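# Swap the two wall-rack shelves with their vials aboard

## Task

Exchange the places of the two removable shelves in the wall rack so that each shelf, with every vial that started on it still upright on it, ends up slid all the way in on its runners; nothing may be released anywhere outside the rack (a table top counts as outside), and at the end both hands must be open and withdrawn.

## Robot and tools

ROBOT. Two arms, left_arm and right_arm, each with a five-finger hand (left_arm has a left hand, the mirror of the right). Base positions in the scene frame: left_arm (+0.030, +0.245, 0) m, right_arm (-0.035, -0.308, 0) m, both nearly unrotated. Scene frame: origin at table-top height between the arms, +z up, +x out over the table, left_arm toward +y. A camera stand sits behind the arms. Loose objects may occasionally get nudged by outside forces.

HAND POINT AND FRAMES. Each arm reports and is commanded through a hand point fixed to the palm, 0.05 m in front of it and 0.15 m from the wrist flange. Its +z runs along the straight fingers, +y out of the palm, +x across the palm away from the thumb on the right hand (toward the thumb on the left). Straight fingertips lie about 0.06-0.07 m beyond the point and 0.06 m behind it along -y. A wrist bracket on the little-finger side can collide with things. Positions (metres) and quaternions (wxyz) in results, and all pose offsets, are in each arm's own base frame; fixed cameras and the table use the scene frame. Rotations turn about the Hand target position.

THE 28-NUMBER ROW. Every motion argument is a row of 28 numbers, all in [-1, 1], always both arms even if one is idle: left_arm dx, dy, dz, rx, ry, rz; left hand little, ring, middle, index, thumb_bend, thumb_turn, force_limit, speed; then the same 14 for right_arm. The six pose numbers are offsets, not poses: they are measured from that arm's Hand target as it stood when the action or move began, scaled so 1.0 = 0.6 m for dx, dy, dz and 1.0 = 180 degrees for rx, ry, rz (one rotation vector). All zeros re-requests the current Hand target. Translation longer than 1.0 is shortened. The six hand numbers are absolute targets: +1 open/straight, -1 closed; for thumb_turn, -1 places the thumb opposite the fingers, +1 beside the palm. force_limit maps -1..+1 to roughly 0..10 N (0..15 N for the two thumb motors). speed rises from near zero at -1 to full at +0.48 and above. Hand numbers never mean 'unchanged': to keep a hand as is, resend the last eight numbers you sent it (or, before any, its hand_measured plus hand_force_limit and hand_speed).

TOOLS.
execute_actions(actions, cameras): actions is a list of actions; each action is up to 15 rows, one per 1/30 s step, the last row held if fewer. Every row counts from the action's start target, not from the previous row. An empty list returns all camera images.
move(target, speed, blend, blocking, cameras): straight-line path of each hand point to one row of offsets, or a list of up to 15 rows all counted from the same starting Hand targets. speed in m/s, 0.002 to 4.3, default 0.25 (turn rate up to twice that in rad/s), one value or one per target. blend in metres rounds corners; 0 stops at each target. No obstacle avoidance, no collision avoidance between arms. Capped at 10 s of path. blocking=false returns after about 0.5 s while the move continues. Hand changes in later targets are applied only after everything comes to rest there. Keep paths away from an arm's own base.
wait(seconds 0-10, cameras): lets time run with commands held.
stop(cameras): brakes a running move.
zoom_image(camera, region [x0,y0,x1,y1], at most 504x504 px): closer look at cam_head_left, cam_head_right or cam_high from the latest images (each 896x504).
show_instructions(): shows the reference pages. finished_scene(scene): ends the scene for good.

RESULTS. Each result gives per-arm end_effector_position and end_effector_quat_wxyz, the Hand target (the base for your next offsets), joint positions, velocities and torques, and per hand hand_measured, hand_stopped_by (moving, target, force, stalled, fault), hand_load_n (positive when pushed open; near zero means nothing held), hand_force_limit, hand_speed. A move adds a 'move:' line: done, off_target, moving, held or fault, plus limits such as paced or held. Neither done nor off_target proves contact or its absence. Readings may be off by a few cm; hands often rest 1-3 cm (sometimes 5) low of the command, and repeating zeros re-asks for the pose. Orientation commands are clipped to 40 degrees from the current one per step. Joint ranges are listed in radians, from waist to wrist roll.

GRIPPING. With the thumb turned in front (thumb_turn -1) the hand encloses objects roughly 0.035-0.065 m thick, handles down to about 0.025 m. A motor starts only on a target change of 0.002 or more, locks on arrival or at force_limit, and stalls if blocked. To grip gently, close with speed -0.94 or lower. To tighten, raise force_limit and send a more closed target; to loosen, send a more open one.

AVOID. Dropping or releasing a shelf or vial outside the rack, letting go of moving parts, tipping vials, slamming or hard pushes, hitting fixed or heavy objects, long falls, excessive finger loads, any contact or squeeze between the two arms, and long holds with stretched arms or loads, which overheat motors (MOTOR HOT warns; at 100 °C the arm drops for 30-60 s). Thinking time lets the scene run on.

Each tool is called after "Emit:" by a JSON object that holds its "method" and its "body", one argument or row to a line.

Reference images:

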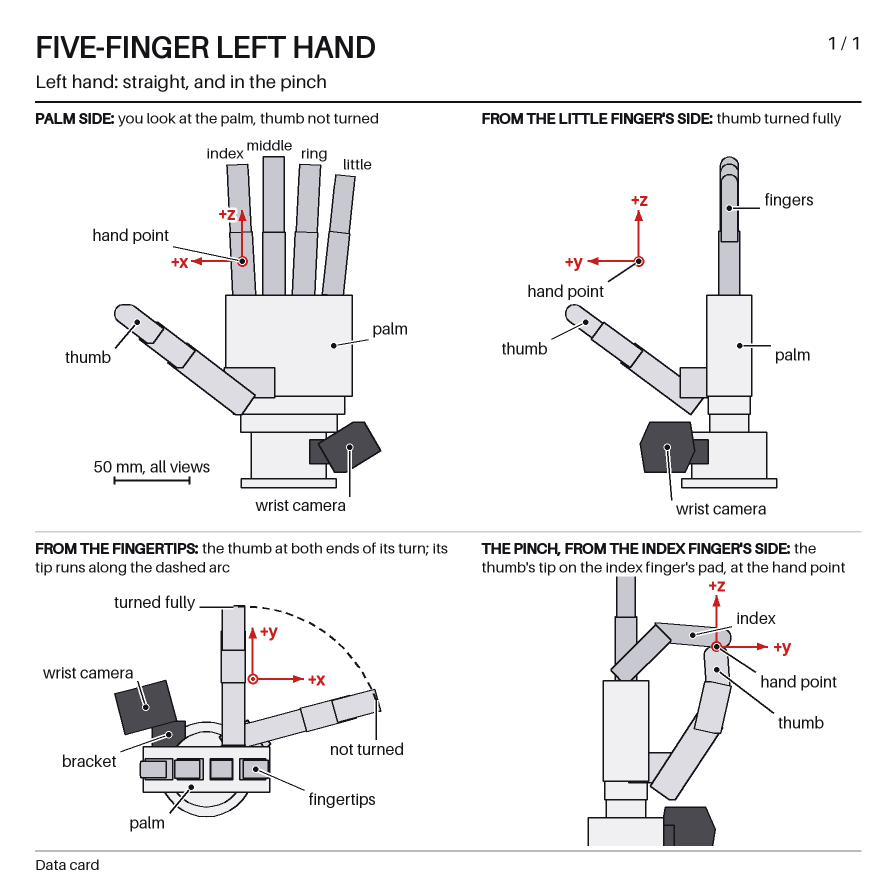

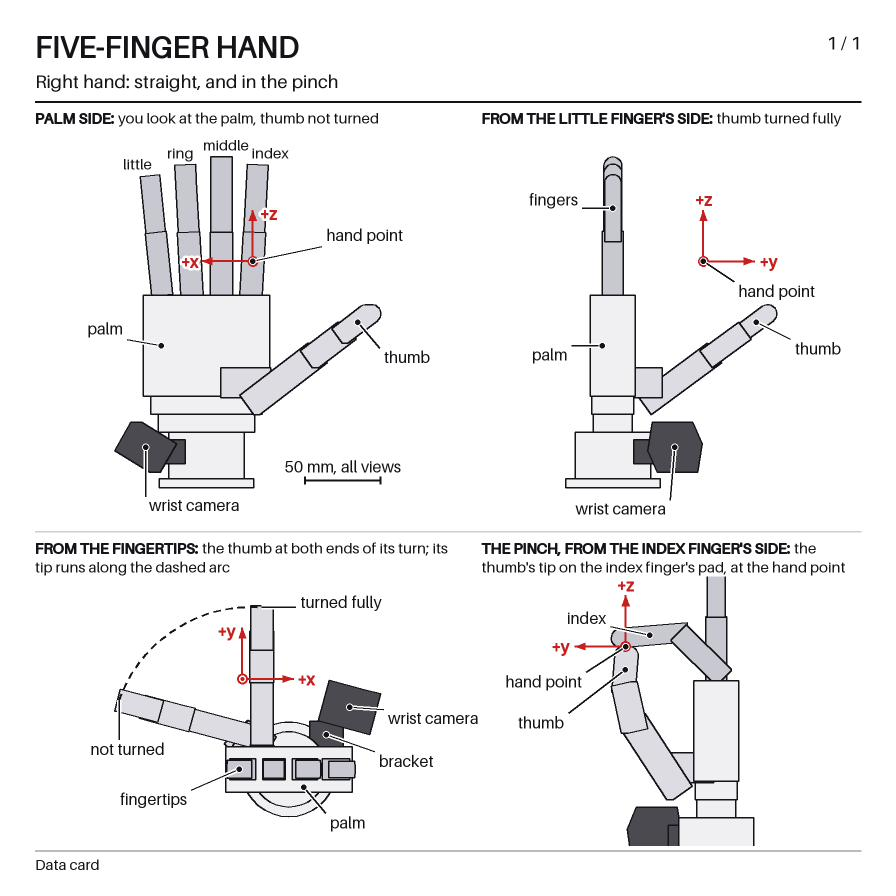

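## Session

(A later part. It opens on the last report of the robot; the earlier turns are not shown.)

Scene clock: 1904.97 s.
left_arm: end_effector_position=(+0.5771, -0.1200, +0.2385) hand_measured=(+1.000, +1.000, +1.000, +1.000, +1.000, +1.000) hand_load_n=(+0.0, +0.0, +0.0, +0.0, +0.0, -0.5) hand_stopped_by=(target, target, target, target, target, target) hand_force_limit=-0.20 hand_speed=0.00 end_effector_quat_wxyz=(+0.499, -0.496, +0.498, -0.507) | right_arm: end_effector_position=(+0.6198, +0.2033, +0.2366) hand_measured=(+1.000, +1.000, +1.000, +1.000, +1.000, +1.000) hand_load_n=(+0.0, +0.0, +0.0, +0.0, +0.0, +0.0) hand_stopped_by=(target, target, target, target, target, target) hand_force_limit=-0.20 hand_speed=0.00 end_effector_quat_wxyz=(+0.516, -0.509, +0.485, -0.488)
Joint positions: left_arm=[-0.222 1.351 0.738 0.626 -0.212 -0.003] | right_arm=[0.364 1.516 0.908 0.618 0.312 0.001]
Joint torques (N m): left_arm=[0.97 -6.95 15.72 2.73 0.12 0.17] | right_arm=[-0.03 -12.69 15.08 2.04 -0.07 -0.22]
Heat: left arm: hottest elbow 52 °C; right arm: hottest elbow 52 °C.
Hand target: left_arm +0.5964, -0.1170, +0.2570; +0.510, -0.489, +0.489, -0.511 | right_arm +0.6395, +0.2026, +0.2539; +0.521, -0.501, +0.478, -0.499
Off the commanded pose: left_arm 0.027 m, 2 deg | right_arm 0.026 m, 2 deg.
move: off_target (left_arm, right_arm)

Emit:
{"method": "move", "body": {
  "target": [0.0,0,-0.02,0,0.004,0,1,1,1,1,1,1,-0.2,0, 0.0,0.0,-0.018,0,0.004,0,1,1,1,1,1,1,-0.2,0],
  "speed": 0.05,
  "cameras": ["cam_head_left","cam_high"]
}}

Emit:
{"method": "zoom_image", "body": {
  "camera": "cam_head_left",
  "region": [350, 60, 450, 140]
}}

Emit:
{"method": "zoom_image", "body": {
  "camera": "cam_head_left",
  "region": [440, 60, 540, 140]
}}

Emit:
{"method": "zoom_image", "body": {
  "camera": "cam_high",
  "region": [360, 90, 470, 240]
}}

Emit:
{"method": "zoom_image", "body": {
  "camera": "cam_high",
  "region": [360, 240, 470, 390]
}}

Scene clock: 1917.40 s.
left_arm: end_effector_position=(+0.5790, -0.1202, +0.2281) hand_measured=(+1.000, +1.000, +1.000, +1.000, +1.000, +1.000) hand_load_n=(+0.0, +0.0, +0.0, +0.0, +0.0, +0.0) hand_stopped_by=(target, target, target, target, target, target) hand_force_limit=-0.20 hand_speed=0.00 end_effector_quat_wxyz=(+0.496, -0.499, +0.503, -0.502) | right_arm: end_effector_position=(+0.6212, +0.2036, +0.2272) hand_measured=(+1.000, +1.000, +1.000, +1.000, +1.000, +1.000) hand_load_n=(+0.0, -0.5, +0.0, +0.0, +0.0, -0.5) hand_stopped_by=(target, target, target, target, target, target) hand_force_limit=-0.20 hand_speed=0.00 end_effector_quat_wxyz=(+0.512, -0.514, +0.488, -0.486)
Joint positions: left_arm=[-0.222 1.369 0.738 0.626 -0.212 -0.003] | right_arm=[0.363 1.531 0.908 0.618 0.311 0.001]
Joint torques (N m): left_arm=[0.91 -7.18 14.82 3.37 0.12 0.15] | right_arm=[0.09 -12.69 14.41 2.36 -0.08 -0.17]
Heat: left arm: hottest elbow 53 °C; right arm: hottest elbow 51 °C.
Hand target: left_arm +0.5964, -0.1169, +0.2449; +0.507, -0.492, +0.492, -0.508 | right_arm +0.6395, +0.2026, +0.2430; +0.518, -0.504, +0.481, -0.496
Off the commanded pose: left_arm 0.024 m, 2 deg | right_arm 0.024 m, 2 deg.
move: off_target (left_arm, right_arm)
Images, in order (width x height): cam_head_left 896x504, cam_high 896x504.

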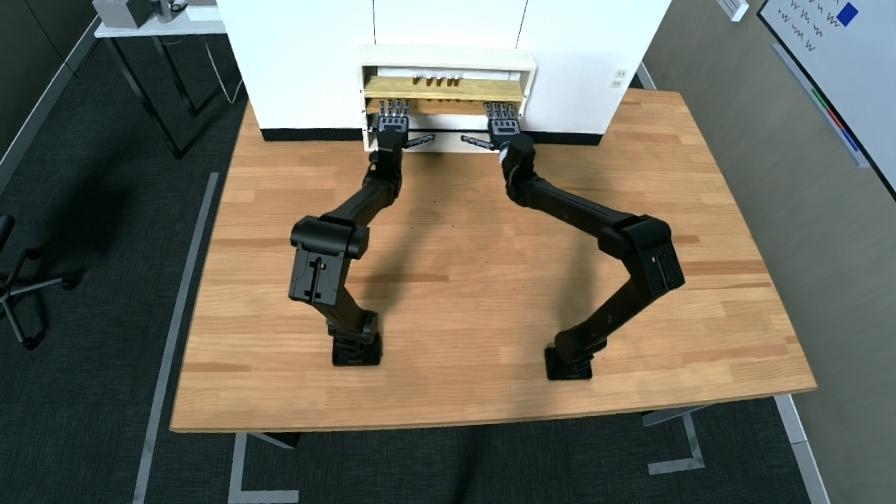

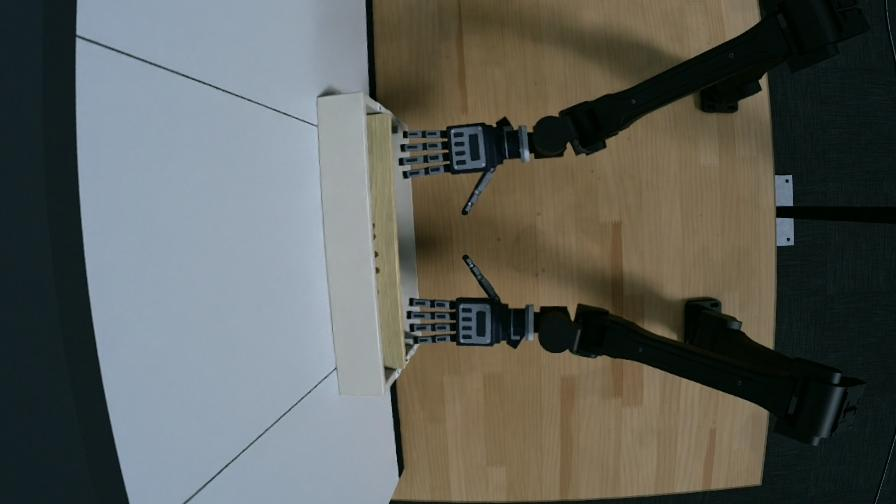

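Scaled by 5.040 from the camera's 896x504 image, which has a finer 1280x720 frame.

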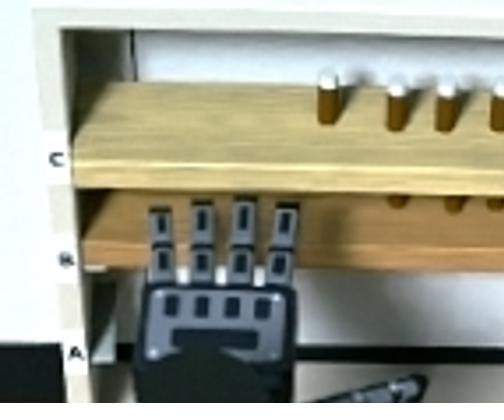

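Scaled by 5.040 from the camera's 896x504 image, which has a finer 1280x720 frame.

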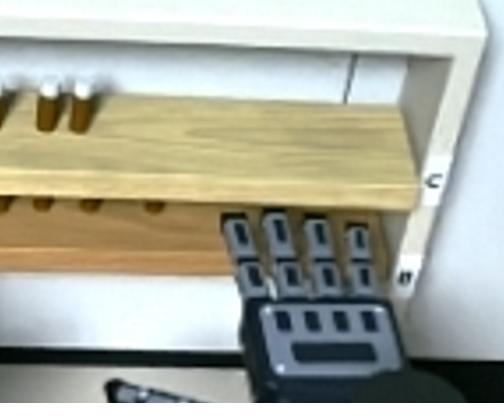

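Scaled by 3.360 from the camera's 896x504 image, which has a finer 1280x720 frame.

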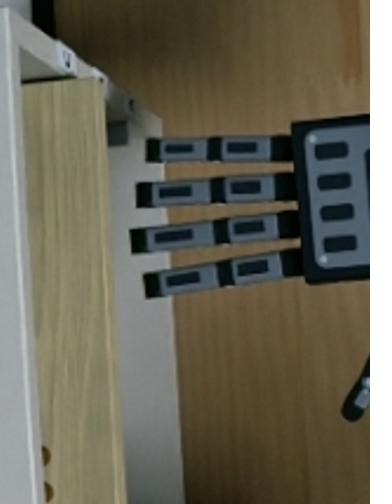

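Scaled by 3.360 from the camera's 896x504 image, which has a finer 1280x720 frame.

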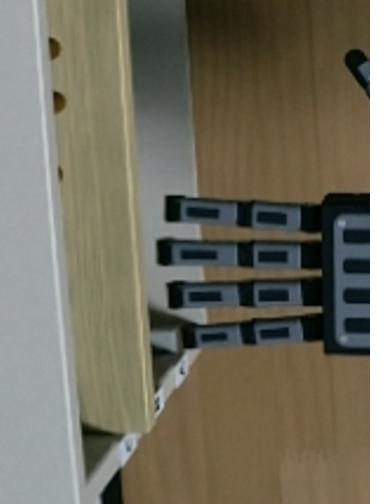

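Emit:
{"method": "move", "body": {
  "target": [0.025,0,0.005,0,0,0,1,1,1,1,1,1,-0.2,0,0.025,0.001,0.005,0,0,0,1,1,1,1,1,1,-0.2,0],
  "speed": 0.04,
  "cameras": ["cam_high"]
}}

Scene clock: 1945.80 s.
left_arm: end_effector_position=(+0.5893, -0.1194, +0.2271) hand_measured=(+1.000, +1.000, +1.000, +1.000, +1.000, +1.000) hand_load_n=(+0.0, +0.0, -0.5, +0.0, +0.0, -0.5) hand_stopped_by=(target, target, target, target, target, target) hand_force_limit=-0.20 hand_speed=0.00 end_effector_quat_wxyz=(+0.496, -0.500, +0.504, -0.501) | right_arm: end_effector_position=(+0.6342, +0.2034, +0.2313) hand_measured=(+1.000, +1.000, +1.000, +1.000, +1.000, +1.000) hand_load_n=(+0.0, +0.0, +0.0, +0.0, +0.0, +0.0) hand_stopped_by=(target, target, target, target, target, target) hand_force_limit=-0.20 hand_speed=0.00 end_effector_quat_wxyz=(+0.514, -0.511, +0.486, -0.487)
Joint positions: left_arm=[-0.215 1.396 0.763 0.626 -0.205 -0.003] | right_arm=[0.354 1.556 0.942 0.618 0.302 0.001]
Joint torques (N m): left_arm=[0.97 -7.24 16.09 2.93 0.14 0.14] | right_arm=[0.32 -13.16 15.28 1.68 -0.1 -0.16]
Heat: left arm: hottest elbow 54 °C; right arm: hottest elbow 50 °C.
Hand target: left_arm +0.6115, -0.1170, +0.2481; +0.507, -0.492, +0.492, -0.508 | right_arm +0.6545, +0.2031, +0.2462; +0.518, -0.504, +0.481, -0.496
Off the commanded pose: left_arm 0.030 m, 2 deg | right_arm 0.025 m, 2 deg.
move: off_target (left_arm, right_arm)
Images, in order (width x height): cam_high 896x504.

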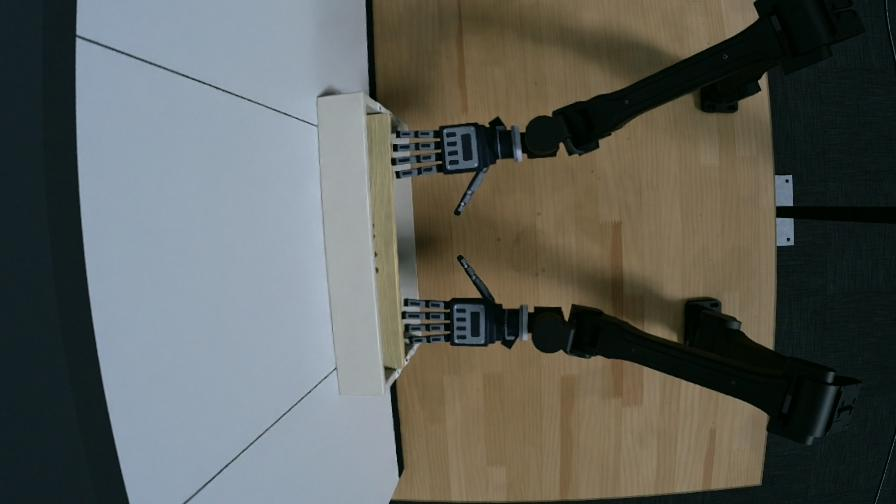

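Emit:
{"method": "zoom_image", "body": {
  "camera": "cam_high",
  "region": [360, 90, 470, 240]
}}

Emit:
{"method": "zoom_image", "body": {
  "camera": "cam_high",
  "region": [360, 240, 470, 390]
}}

Scaled by 3.360 from the camera's 896x504 image, which has a finer 1280x720 frame.

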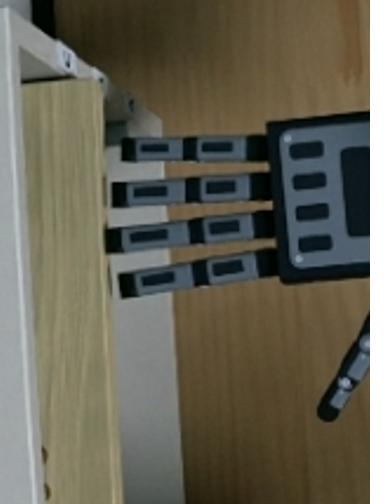

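Scaled by 3.360 from the camera's 896x504 image, which has a finer 1280x720 frame.

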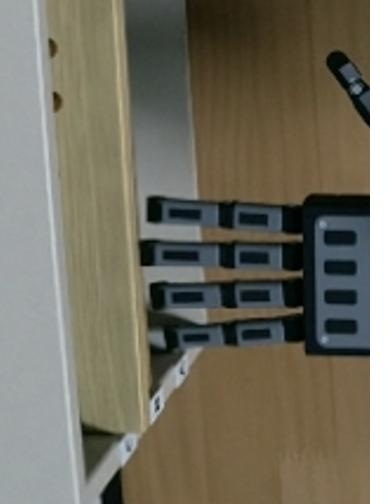

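Emit:
{"method": "move", "body": {
  "target": [0.015,0,0.008,0,0,0,1,1,1,1,1,1,-0.2,0,0.015,0.0007,0.0,0,0,0,1,1,1,1,1,1,-0.2,0],
  "speed": 0.04,
  "cameras": ["cam_high"]
}}

Emit:
{"method": "zoom_image", "body": {
  "camera": "cam_high",
  "region": [360, 90, 470, 240]
}}

Emit:
{"method": "zoom_image", "body": {
  "camera": "cam_high",
  "region": [360, 240, 470, 390]
}}

Scene clock: 1959.80 s.
left_arm: end_effector_position=(+0.5983, -0.1197, +0.2310) hand_measured=(+1.000, +1.000, +1.000, +1.000, +1.000, +1.000) hand_load_n=(+0.0, +0.0, -1.0, +0.0, +0.0, -0.5) hand_stopped_by=(target, target, target, target, target, target) hand_force_limit=-0.20 hand_speed=0.00 end_effector_quat_wxyz=(+0.496, -0.499, +0.503, -0.502) | right_arm: end_effector_position=(+0.6436, +0.2042, +0.2319) hand_measured=(+1.000, +1.000, +1.000, +1.000, +1.000, +1.000) hand_load_n=(+0.0, +0.0, -0.5, +0.0, +0.0, -0.5) hand_stopped_by=(target, target, target, target, target, target) hand_force_limit=-0.20 hand_speed=0.00 end_effector_quat_wxyz=(+0.516, -0.510, +0.486, -0.488)
Joint positions: left_arm=[-0.21 1.413 0.79 0.62 -0.201 -0.003] | right_arm=[0.348 1.577 0.967 0.618 0.296 0.001]
Joint torques (N m): left_arm=[0.97 -7.82 16.43 2.52 0.13 0.15] | right_arm=[0.15 -14.1 15.28 1.59 -0.08 -0.17]
Heat: left arm: hottest elbow 54 °C; right arm: hottest elbow 51 °C.
Hand target: left_arm +0.6205, -0.1170, +0.2529; +0.507, -0.492, +0.492, -0.508 | right_arm +0.6635, +0.2036, +0.2460; +0.518, -0.504, +0.481, -0.496
Off the commanded pose: left_arm 0.031 m, 2 deg | right_arm 0.025 m, 1 deg.
move: off_target (left_arm, right_arm)
Images, in order (width x height): cam_high 896x504.

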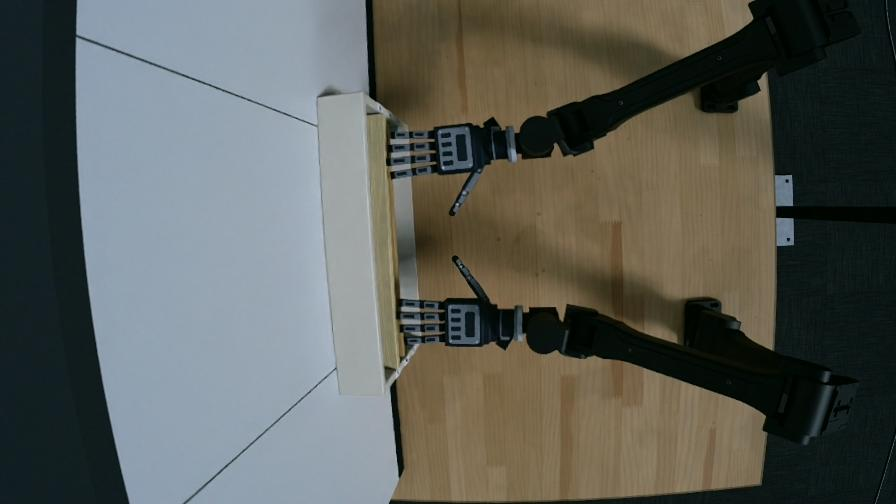

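Scaled by 3.360 from the camera's 896x504 image, which has a finer 1280x720 frame.

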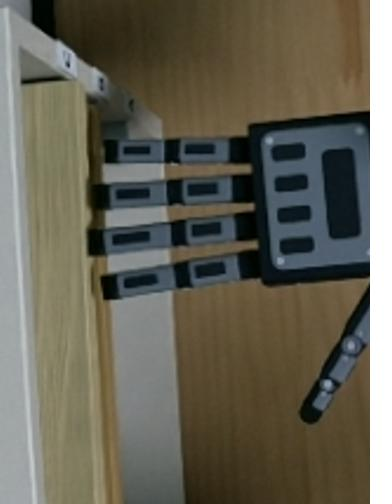

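Scaled by 3.360 from the camera's 896x504 image, which has a finer 1280x720 frame.

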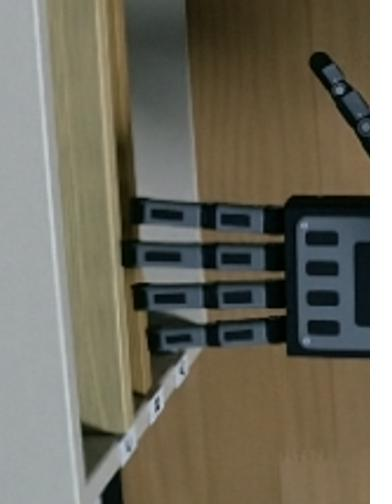

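Emit:
{"method": "move", "body": {
  "target": [0.006,0,0.0,0,0,0,1,1,1,1,1,1,-0.2,0,0.017,0.0008,0.0,0,0,0,1,1,1,1,1,1,-0.2,0],
  "speed": 0.04,
  "cameras": ["cam_high"]
}}

Emit:
{"method": "zoom_image", "body": {
  "camera": "cam_high",
  "region": [360, 90, 470, 240]
}}

Emit:
{"method": "zoom_image", "body": {
  "camera": "cam_high",
  "region": [360, 240, 470, 390]
}}

Scene clock: 1968.00 s.
left_arm: end_effector_position=(+0.6036, -0.1199, +0.2361) hand_measured=(+1.000, +1.000, +1.000, +1.000, +1.000, +1.000) hand_load_n=(+0.0, -0.5, +0.0, +0.0, +0.0, +0.0) hand_stopped_by=(target, target, target, target, target, target) hand_force_limit=-0.20 hand_speed=0.00 end_effector_quat_wxyz=(+0.498, -0.497, +0.500, -0.505) | right_arm: end_effector_position=(+0.6531, +0.2045, +0.2323) hand_measured=(+1.000, +1.000, +1.000, +1.000, +1.000, +1.000) hand_load_n=(+0.0, -0.5, +0.0, +0.0, +0.0, -0.5) hand_stopped_by=(target, target, target, target, target, target) hand_force_limit=-0.20 hand_speed=0.00 end_effector_quat_wxyz=(+0.516, -0.510, +0.486, -0.488)
Joint positions: left_arm=[-0.208 1.421 0.806 0.62 -0.199 -0.003] | right_arm=[0.343 1.598 0.994 0.612 0.291 0.001]
Joint torques (N m): left_arm=[1.03 -7.82 15.98 2.51 0.13 0.14] | right_arm=[0.44 -14.04 15.46 1.61 -0.11 -0.2]
Heat: left arm: hottest elbow 56 °C; right arm: hottest elbow 52 °C.
Hand target: left_arm +0.6241, -0.1168, +0.2529; +0.507, -0.492, +0.492, -0.508 | right_arm +0.6737, +0.2039, +0.2462; +0.518, -0.504, +0.481, -0.496
Off the commanded pose: left_arm 0.027 m, 2 deg | right_arm 0.025 m, 1 deg.
move: off_target (left_arm, right_arm)
Images, in order (width x height): cam_high 896x504.

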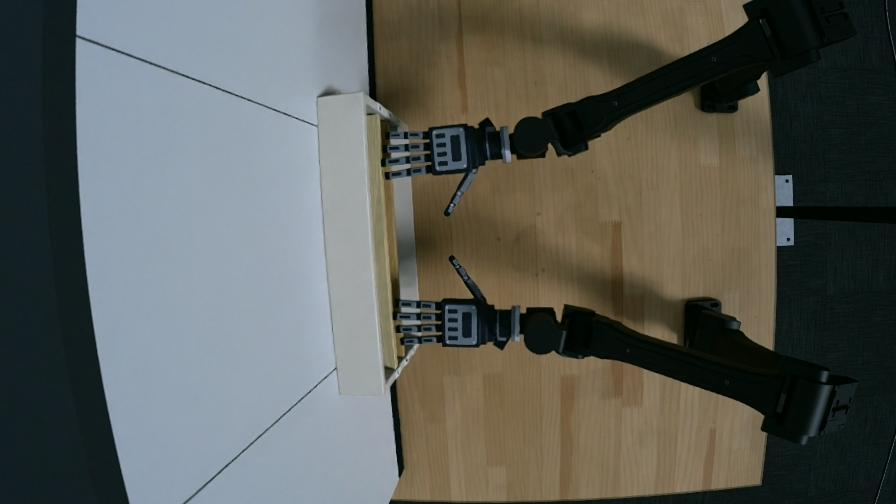

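Scaled by 3.360 from the camera's 896x504 image, which has a finer 1280x720 frame.

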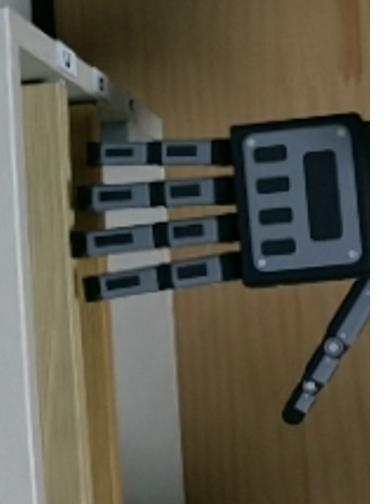

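Scaled by 3.360 from the camera's 896x504 image, which has a finer 1280x720 frame.

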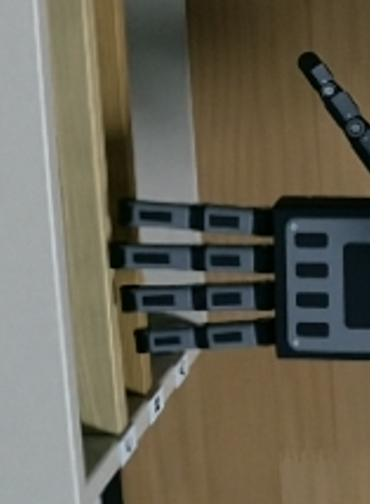

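Emit:
{"method": "move", "body": {
  "target": [0.010,0,-0.010,0,0,0,1,1,1,1,1,1,-0.2,0,0.005,0.0003,0.0,0,0,0,1,1,1,1,1,1,-0.2,0],
  "speed": 0.04,
  "cameras": ["cam_high"]
}}

Emit:
{"method": "zoom_image", "body": {
  "camera": "cam_high",
  "region": [360, 90, 470, 240]
}}

Emit:
{"method": "zoom_image", "body": {
  "camera": "cam_high",
  "region": [360, 240, 470, 390]
}}

Scene clock: 1974.53 s.
left_arm: end_effector_position=(+0.6075, -0.1199, +0.2353) hand_measured=(+1.000, +1.000, +1.000, +1.000, +1.000, +1.000) hand_load_n=(+0.0, +0.0, +0.5, +0.0, +0.5, -0.5) hand_stopped_by=(target, target, target, target, target, target) hand_force_limit=-0.20 hand_speed=0.00 end_effector_quat_wxyz=(+0.498, -0.497, +0.500, -0.505) | right_arm: end_effector_position=(+0.6552, +0.2048, +0.2324) hand_measured=(+1.000, +1.000, +1.000, +1.000, +1.000, +1.000) hand_load_n=(+0.0, -0.5, +0.0, +0.0, +0.0, -0.5) hand_stopped_by=(target, target, target, target, target, target) hand_force_limit=-0.20 hand_speed=0.00 end_effector_quat_wxyz=(+0.516, -0.510, +0.486, -0.488)
Joint positions: left_arm=[-0.207 1.432 0.815 0.622 -0.197 -0.003] | right_arm=[0.341 1.602 1 0.612 0.29 0.001]
Joint torques (N m): left_arm=[1.03 -6.89 15.84 3.17 0.18 0.14] | right_arm=[0.44 -13.92 15.68 1.52 -0.11 -0.15]
Heat: left arm: hottest elbow 56 °C; right arm: hottest elbow 53 °C.
Hand target: left_arm +0.6301, -0.1169, +0.2469; +0.507, -0.492, +0.492, -0.508 | right_arm +0.6767, +0.2042, +0.2461; +0.518, -0.504, +0.481, -0.496
Off the commanded pose: left_arm 0.026 m, 2 deg | right_arm 0.026 m, 1 deg.
move: off_target (left_arm, right_arm)
Images, in order (width x height): cam_high 896x504.

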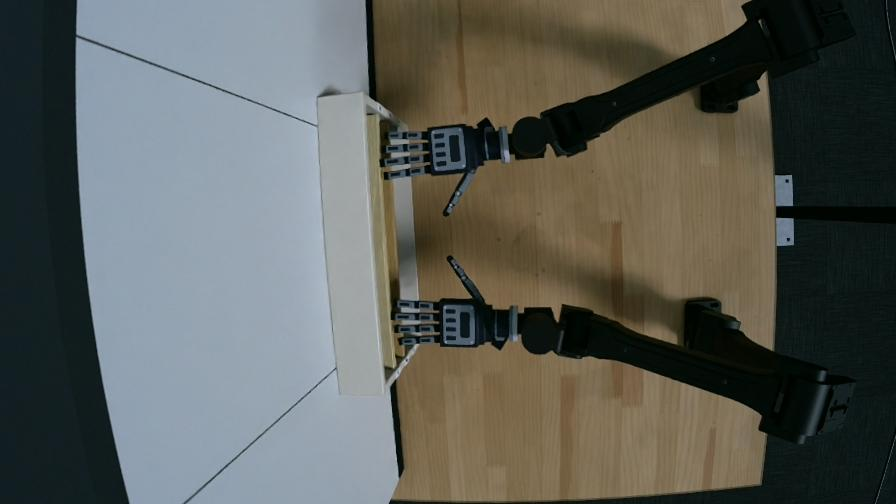

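Scaled by 3.360 from the camera's 896x504 image, which has a finer 1280x720 frame.

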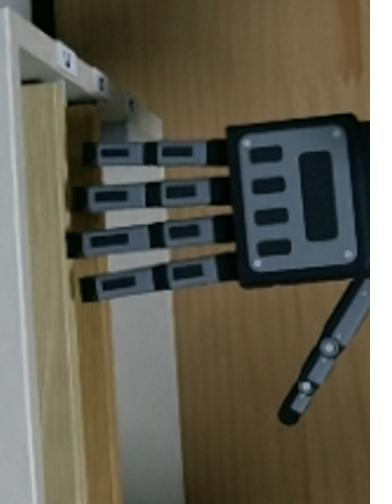

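Scaled by 3.360 from the camera's 896x504 image, which has a finer 1280x720 frame.

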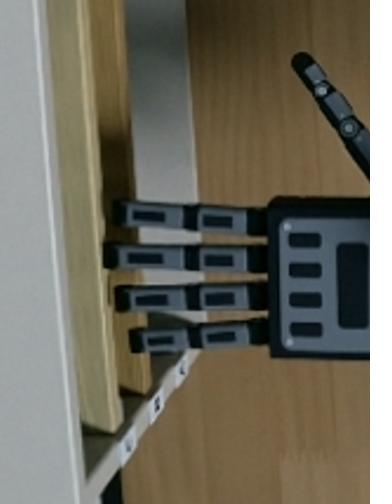

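Emit:
{"method": "move", "body": {
  "target": [0.007,0,-0.002,0,0,0,1,1,1,1,1,1,-0.2,0,0.006,0.0003,0.0,0,0,0,1,1,1,1,1,1,-0.2,0],
  "speed": 0.04,
  "cameras": ["cam_high"]
}}

Emit:
{"method": "zoom_image", "body": {
  "camera": "cam_high",
  "region": [360, 90, 470, 240]
}}

Emit:
{"method": "zoom_image", "body": {
  "camera": "cam_high",
  "region": [360, 240, 470, 390]
}}

Scene clock: 1981.13 s.
left_arm: end_effector_position=(+0.6081, -0.1201, +0.2353) hand_measured=(+1.000, +1.000, +1.000, +1.000, +1.000, +1.000) hand_load_n=(+0.0, +0.0, +0.0, +0.0, +0.5, +0.0) hand_stopped_by=(target, target, target, target, target, target) hand_force_limit=-0.20 hand_speed=0.00 end_effector_quat_wxyz=(+0.499, -0.497, +0.499, -0.506) | right_arm: end_effector_position=(+0.6554, +0.2049, +0.2324) hand_measured=(+1.000, +1.000, +1.000, +1.000, +1.000, +1.000) hand_load_n=(+0.0, +0.0, +0.0, +0.0, +0.0, +0.0) hand_stopped_by=(target, target, target, target, target, target) hand_force_limit=-0.20 hand_speed=0.00 end_effector_quat_wxyz=(+0.516, -0.510, +0.486, -0.488)
Joint positions: left_arm=[-0.207 1.434 0.815 0.628 -0.197 -0.003] | right_arm=[0.341 1.603 1 0.611 0.289 0.001]
Joint torques (N m): left_arm=[1.2 -6.42 16.57 2.92 0.26 0.14] | right_arm=[-0.09 -13.45 16.39 1.47 -0.18 -0.18]
Heat: left arm: hottest elbow 55 °C; right arm: hottest elbow 54 °C.
Hand target: left_arm +0.6342, -0.1170, +0.2458; +0.507, -0.492, +0.492, -0.508 | right_arm +0.6802, +0.2045, +0.2460; +0.518, -0.504, +0.481, -0.496
Off the commanded pose: left_arm 0.028 m, 1 deg | right_arm 0.028 m, 1 deg.
move: off_target (left_arm, right_arm)
Images, in order (width x height): cam_high 896x504.

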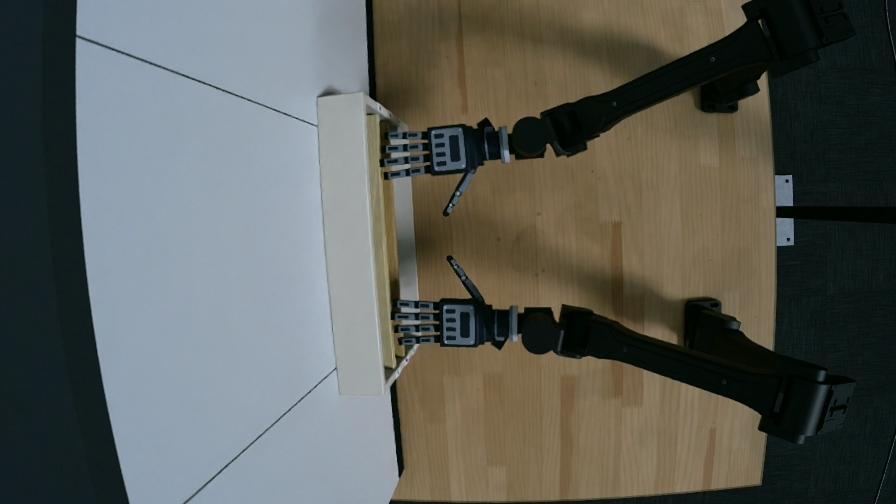

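Scaled by 3.360 from the camera's 896x504 image, which has a finer 1280x720 frame.

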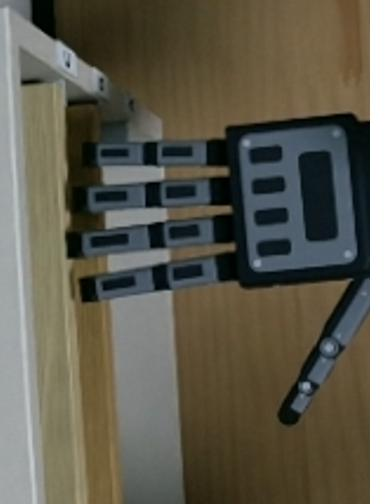

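Scaled by 3.360 from the camera's 896x504 image, which has a finer 1280x720 frame.

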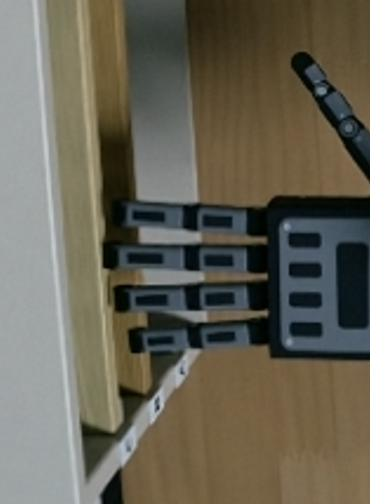

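Emit:
{"method": "move", "body": {
  "target": [
    [-0.07,0,0,0,0,0,1,1,1,1,1,1,-0.2,0,-0.07,-0.0032,0,0,0,0,1,1,1,1,1,1,-0.2,0],
    [-0.25,0,0,0,0,0,1,1,1,1,1,1,-0.2,0,-0.25,-0.011,0,0,0,0,1,1,1,1,1,1,-0.2,0]
  ],
  "speed": [0.05,0.12],
  "blend": 0.02,
  "cameras": ["all"]
}}

Emit:
{"method": "zoom_image", "body": {
  "camera": "cam_high",
  "region": [360, 90, 470, 240]
}}

Emit:
{"method": "zoom_image", "body": {
  "camera": "cam_high",
  "region": [360, 240, 470, 390]
}}

Emit:
{"method": "zoom_image", "body": {
  "camera": "cam_head_left",
  "region": [330, 20, 580, 180]
}}

Scene clock: 1991.57 s.
left_arm: end_effector_position=(+0.4908, -0.1138, +0.2507) hand_measured=(+1.000, +1.000, +1.000, +1.000, +1.000, +1.000) hand_load_n=(+0.0, +0.0, +0.0, +0.0, +0.0, -0.5) hand_stopped_by=(target, target, target, target, target, target) hand_force_limit=-0.20 hand_speed=0.00 end_effector_quat_wxyz=(+0.509, -0.495, +0.484, -0.512) | right_arm: end_effector_position=(+0.5355, +0.1952, +0.2457) hand_measured=(+1.000, +1.000, +1.000, +1.000, +1.000, +1.000) hand_load_n=(+0.0, +0.0, +0.0, +0.0, +0.0, -0.5) hand_stopped_by=(target, target, target, target, target, target) hand_force_limit=-0.20 hand_speed=0.00 end_effector_quat_wxyz=(+0.518, -0.501, +0.487, -0.493)
Joint positions: left_arm=[-0.276 1.084 0.54 0.587 -0.284 -0.003] | right_arm=[0.431 1.297 0.702 0.62 0.393 0.001]
Joint torques (N m): left_arm=[-0.97 -5.89 9.88 2.43 -0.09 0.17] | right_arm=[1.79 -11.75 9.47 2.17 0.19 -0.21]
Heat: left arm: hottest elbow 54 °C; right arm: hottest elbow 56 °C.
Hand target: left_arm +0.4843, -0.1170, +0.2455; +0.507, -0.492, +0.492, -0.508 | right_arm +0.5303, +0.1978, +0.2460; +0.518, -0.504, +0.481, -0.496
Off the commanded pose: left_arm 0.009 m, 1 deg | right_arm 0.006 m, 1 deg.
move: done; blend cut to 0.0199 m at target 1

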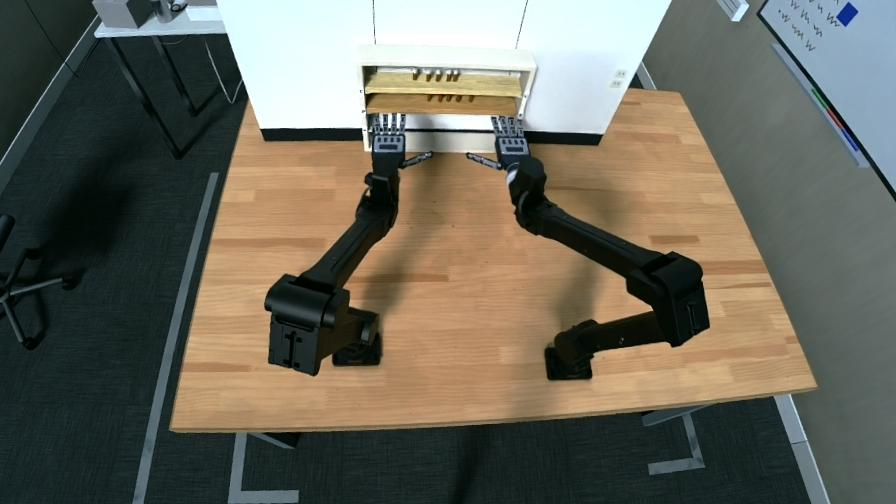

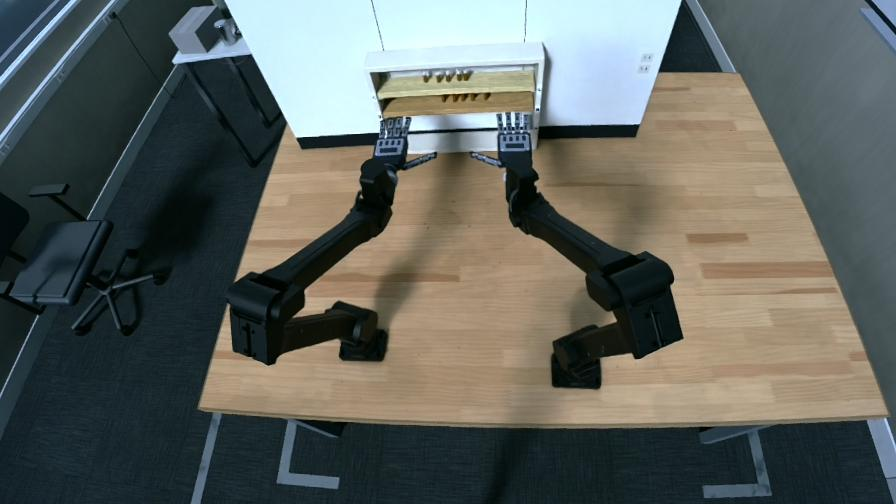

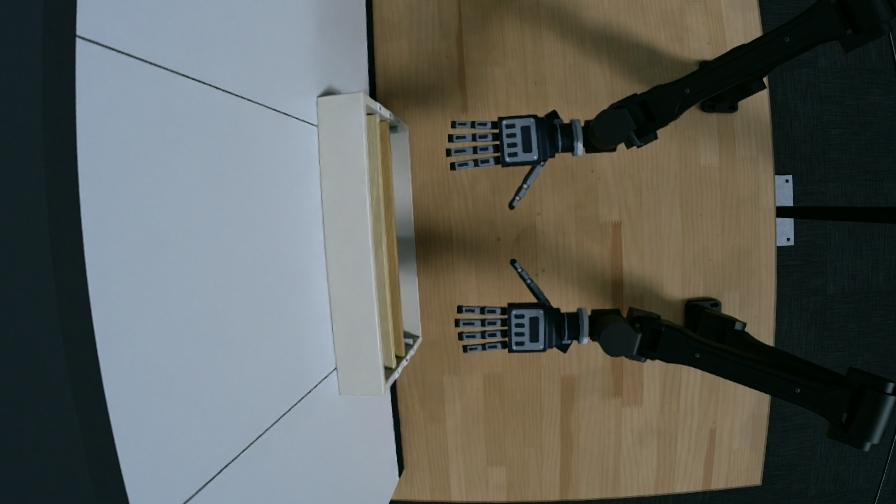

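Scaled by 3.360 from the camera's 896x504 image, which has a finer 1280x720 frame.

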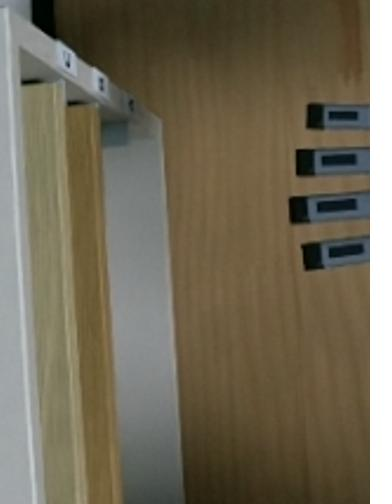

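Scaled by 3.360 from the camera's 896x504 image, which has a finer 1280x720 frame.

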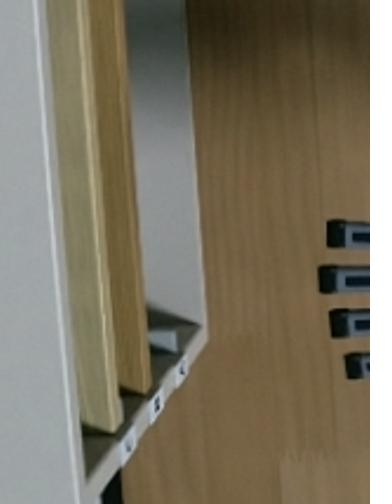

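Scaled by 2.016 from the camera's 896x504 image, which has a finer 1280x720 frame.

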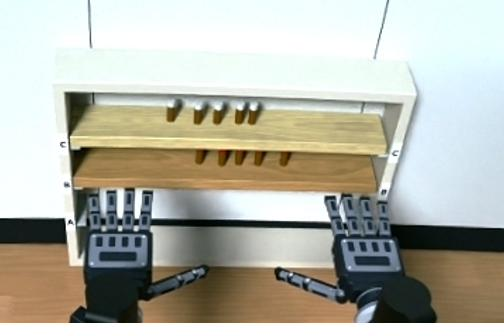

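Emit:
{"method": "zoom_image", "body": {
  "camera": "cam_head_right",
  "region": [365, 40, 555, 140]
}}

Emit:
{"method": "zoom_image", "body": {
  "camera": "cam_head_left",
  "region": [380, 55, 500, 125]
}}

Scaled by 2.653 from the camera's 896x504 image, which has a finer 1280x720 frame.

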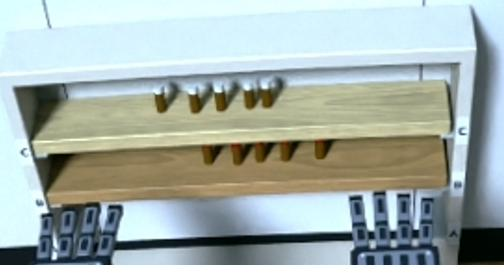

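Scaled by 4.200 from the camera's 896x504 image, which has a finer 1280x720 frame.

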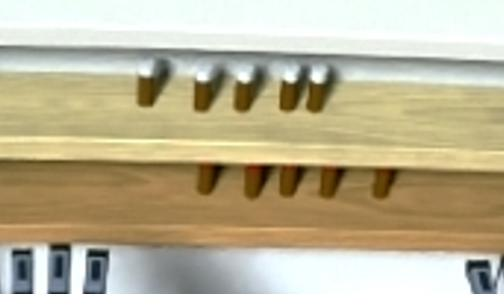

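Emit:
{"method": "finished_scene", "body": {

}}

The scene is finished: the task was done.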